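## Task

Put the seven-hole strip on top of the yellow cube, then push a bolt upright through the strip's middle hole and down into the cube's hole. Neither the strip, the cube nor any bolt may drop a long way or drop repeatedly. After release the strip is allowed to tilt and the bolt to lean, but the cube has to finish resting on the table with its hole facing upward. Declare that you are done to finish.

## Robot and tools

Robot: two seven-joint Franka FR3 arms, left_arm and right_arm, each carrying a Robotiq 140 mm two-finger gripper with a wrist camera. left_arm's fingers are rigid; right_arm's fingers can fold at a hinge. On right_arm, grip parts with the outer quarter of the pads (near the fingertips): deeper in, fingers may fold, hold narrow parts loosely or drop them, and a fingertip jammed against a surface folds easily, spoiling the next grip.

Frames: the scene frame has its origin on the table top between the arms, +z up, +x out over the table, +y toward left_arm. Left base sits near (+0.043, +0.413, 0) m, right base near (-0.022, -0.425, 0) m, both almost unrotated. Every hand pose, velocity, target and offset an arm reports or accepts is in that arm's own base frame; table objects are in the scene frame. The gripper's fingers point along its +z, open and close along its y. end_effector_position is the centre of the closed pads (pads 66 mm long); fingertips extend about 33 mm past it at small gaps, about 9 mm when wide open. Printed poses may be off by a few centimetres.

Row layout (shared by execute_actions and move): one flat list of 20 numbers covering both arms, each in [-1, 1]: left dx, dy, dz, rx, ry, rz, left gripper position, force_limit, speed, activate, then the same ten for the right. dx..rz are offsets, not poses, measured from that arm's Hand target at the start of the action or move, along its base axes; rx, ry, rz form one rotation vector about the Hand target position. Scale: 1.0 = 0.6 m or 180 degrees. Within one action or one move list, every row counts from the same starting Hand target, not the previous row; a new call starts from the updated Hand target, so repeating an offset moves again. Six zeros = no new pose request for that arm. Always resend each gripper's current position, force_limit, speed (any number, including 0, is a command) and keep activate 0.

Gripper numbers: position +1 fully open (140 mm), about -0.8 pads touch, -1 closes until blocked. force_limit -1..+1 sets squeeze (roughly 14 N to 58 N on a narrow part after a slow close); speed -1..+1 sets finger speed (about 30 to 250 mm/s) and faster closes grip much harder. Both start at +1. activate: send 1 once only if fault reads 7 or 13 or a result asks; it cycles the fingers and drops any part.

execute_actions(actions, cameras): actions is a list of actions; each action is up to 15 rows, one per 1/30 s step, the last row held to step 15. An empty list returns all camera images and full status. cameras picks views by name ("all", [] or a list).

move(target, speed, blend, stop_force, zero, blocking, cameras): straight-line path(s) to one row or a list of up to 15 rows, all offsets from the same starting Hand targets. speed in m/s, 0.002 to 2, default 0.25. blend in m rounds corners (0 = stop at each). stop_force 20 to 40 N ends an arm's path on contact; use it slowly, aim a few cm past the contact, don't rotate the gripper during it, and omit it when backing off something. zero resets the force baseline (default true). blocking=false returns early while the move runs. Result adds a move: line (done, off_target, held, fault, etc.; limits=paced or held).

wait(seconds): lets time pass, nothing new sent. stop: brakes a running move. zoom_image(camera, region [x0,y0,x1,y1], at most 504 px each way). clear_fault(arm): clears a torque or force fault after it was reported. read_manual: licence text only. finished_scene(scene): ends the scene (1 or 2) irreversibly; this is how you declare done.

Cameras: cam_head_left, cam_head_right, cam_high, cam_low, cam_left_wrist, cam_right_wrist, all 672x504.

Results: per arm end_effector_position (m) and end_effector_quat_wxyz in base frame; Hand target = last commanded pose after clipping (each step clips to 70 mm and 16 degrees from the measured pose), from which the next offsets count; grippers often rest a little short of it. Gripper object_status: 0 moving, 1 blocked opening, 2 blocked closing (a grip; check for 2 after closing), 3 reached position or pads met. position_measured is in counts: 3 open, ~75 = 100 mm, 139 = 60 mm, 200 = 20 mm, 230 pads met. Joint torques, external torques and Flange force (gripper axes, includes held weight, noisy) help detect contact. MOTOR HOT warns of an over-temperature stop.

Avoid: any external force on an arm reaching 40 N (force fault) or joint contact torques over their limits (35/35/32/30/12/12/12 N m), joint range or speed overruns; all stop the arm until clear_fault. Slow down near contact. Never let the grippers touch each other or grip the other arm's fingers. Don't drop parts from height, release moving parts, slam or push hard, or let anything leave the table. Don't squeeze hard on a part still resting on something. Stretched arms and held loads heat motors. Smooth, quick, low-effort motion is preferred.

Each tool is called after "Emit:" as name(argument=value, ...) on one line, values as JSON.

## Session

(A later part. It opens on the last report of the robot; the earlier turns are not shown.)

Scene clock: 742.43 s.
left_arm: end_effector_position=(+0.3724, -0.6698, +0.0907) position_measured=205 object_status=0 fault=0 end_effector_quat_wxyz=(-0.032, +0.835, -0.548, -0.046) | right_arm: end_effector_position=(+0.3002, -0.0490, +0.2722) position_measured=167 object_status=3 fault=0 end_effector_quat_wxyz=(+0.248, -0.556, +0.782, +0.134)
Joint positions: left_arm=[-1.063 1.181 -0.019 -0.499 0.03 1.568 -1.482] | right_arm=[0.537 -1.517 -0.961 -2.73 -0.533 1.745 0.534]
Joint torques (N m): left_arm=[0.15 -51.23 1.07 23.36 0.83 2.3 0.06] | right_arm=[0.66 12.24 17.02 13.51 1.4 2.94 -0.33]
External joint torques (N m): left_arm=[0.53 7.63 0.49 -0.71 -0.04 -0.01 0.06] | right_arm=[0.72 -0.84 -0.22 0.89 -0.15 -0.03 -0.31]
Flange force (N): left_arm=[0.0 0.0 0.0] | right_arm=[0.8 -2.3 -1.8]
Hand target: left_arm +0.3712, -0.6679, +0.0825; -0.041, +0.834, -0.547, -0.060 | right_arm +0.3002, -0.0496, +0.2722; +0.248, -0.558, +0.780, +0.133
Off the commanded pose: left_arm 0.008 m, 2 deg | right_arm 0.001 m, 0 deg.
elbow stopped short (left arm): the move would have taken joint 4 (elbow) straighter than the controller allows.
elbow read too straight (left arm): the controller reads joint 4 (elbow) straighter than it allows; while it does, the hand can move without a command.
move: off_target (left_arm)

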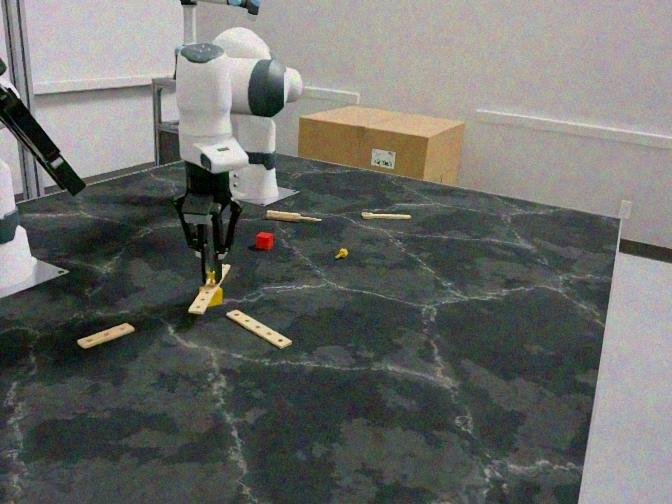

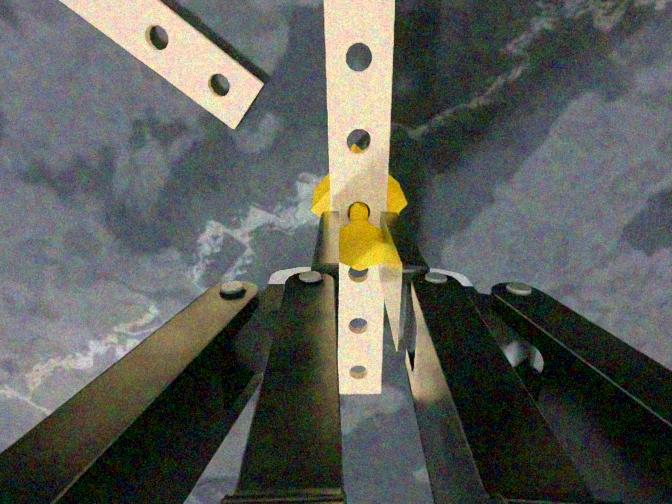

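Emit:
move(target=[[0.001,-0.001,0.0135,0,0,0,-1,-0.7,-1,0,0,0,0,0,0,0,-0.3,-0.5,-1,0],[0.001,-0.001,0.0135,0,0,0,-0.3,-0.7,-1,0,0,0,0,0,0,0,-0.3,-0.5,-1,0],[-0.004,0.008,0.1,0,0,0,-0.3,-0.7,-1,0,0,0,0,0,0,0,-0.3,-0.5,-1,0]], speed=[0.02,0.02,0.05], cameras=["cam_low","cam_left_wrist"])

Emit:
zoom_image(camera="cam_left_wrist", region=[280, 100, 440, 300])

Emit:
zoom_image(camera="cam_low", region=[180, 240, 240, 300])

Scene clock: 751.67 s.
left_arm: end_effector_position=(+0.3693, -0.6632, +0.1415) position_measured=167 object_status=3 fault=0 end_effector_quat_wxyz=(-0.032, +0.835, -0.547, -0.045) | right_arm: end_effector_position=(+0.3002, -0.0490, +0.2722) position_measured=167 object_status=3 fault=0 end_effector_quat_wxyz=(+0.248, -0.556, +0.782, +0.134)
Joint positions: left_arm=[-1.063 1.108 -0.018 -0.502 0.03 1.5 -1.482] | right_arm=[0.537 -1.517 -0.961 -2.73 -0.533 1.745 0.534]
Joint velocities: left_arm=[0 0.001 -0.001 0.001 -0.001 -0.005 0.001] | right_arm=[within noise]
Joint torques (N m): left_arm=[0.16 -55.86 0.63 25.32 0.71 1.99 0.13] | right_arm=[0.65 12.27 17.01 13.5 1.4 2.95 -0.35]
External joint torques (N m): left_arm=[0.2 2.61 -0.05 1.32 -0.2 -0.36 0.14] | right_arm=[0.72 -0.83 -0.27 0.9 -0.16 -0.01 -0.32]
Flange force (N): left_arm=[0.0 0.0 0.0] | right_arm=[0.9 -2.5 -1.7]
Hand target: left_arm +0.3688, -0.6631, +0.1425; -0.041, +0.834, -0.547, -0.060 | right_arm +0.3002, -0.0496, +0.2722; +0.248, -0.558, +0.780, +0.133
Off the commanded pose: left_arm 0.001 m, 2 deg | right_arm 0.001 m, 0 deg.
elbow stopped short (left arm): the move would have taken joint 4 (elbow) straighter than the controller allows.
elbow read too straight (left arm): the controller reads joint 4 (elbow) straighter than it allows; while it does, the hand can move without a command.
move: done

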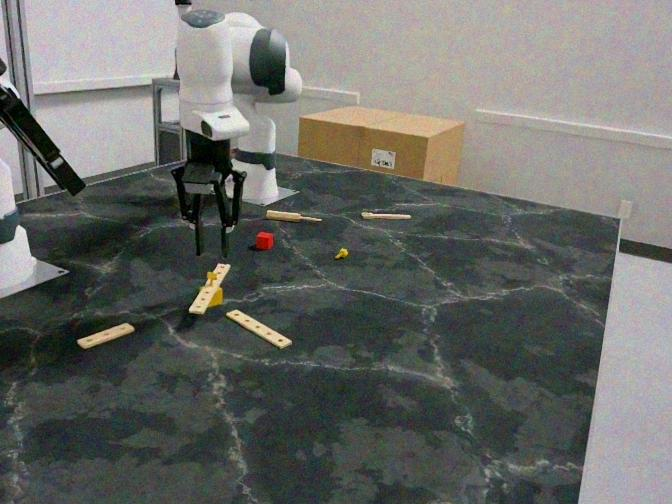

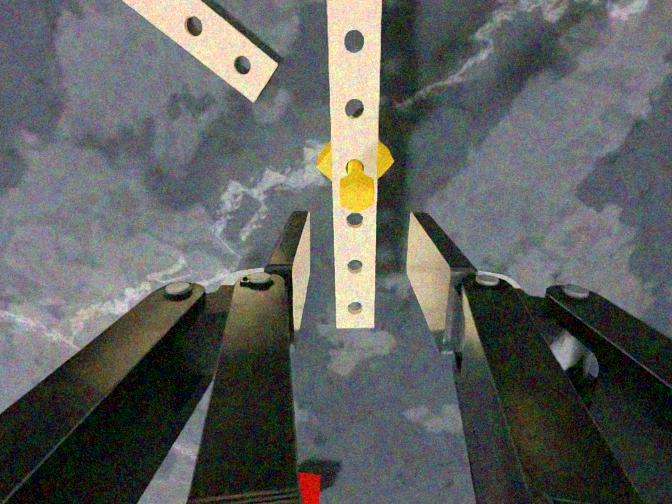

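Scaled by 2.520 from the camera's image (finer frame: 960x720).

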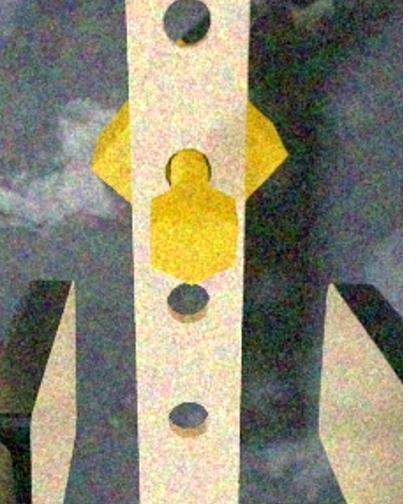

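Scaled by 8.400 from the camera's image (finer frame: 960x720).

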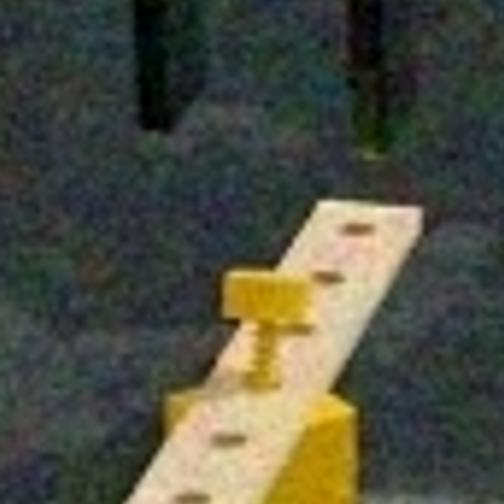

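Emit:
finished_scene(scene=1)

The scene is finished: the task was done.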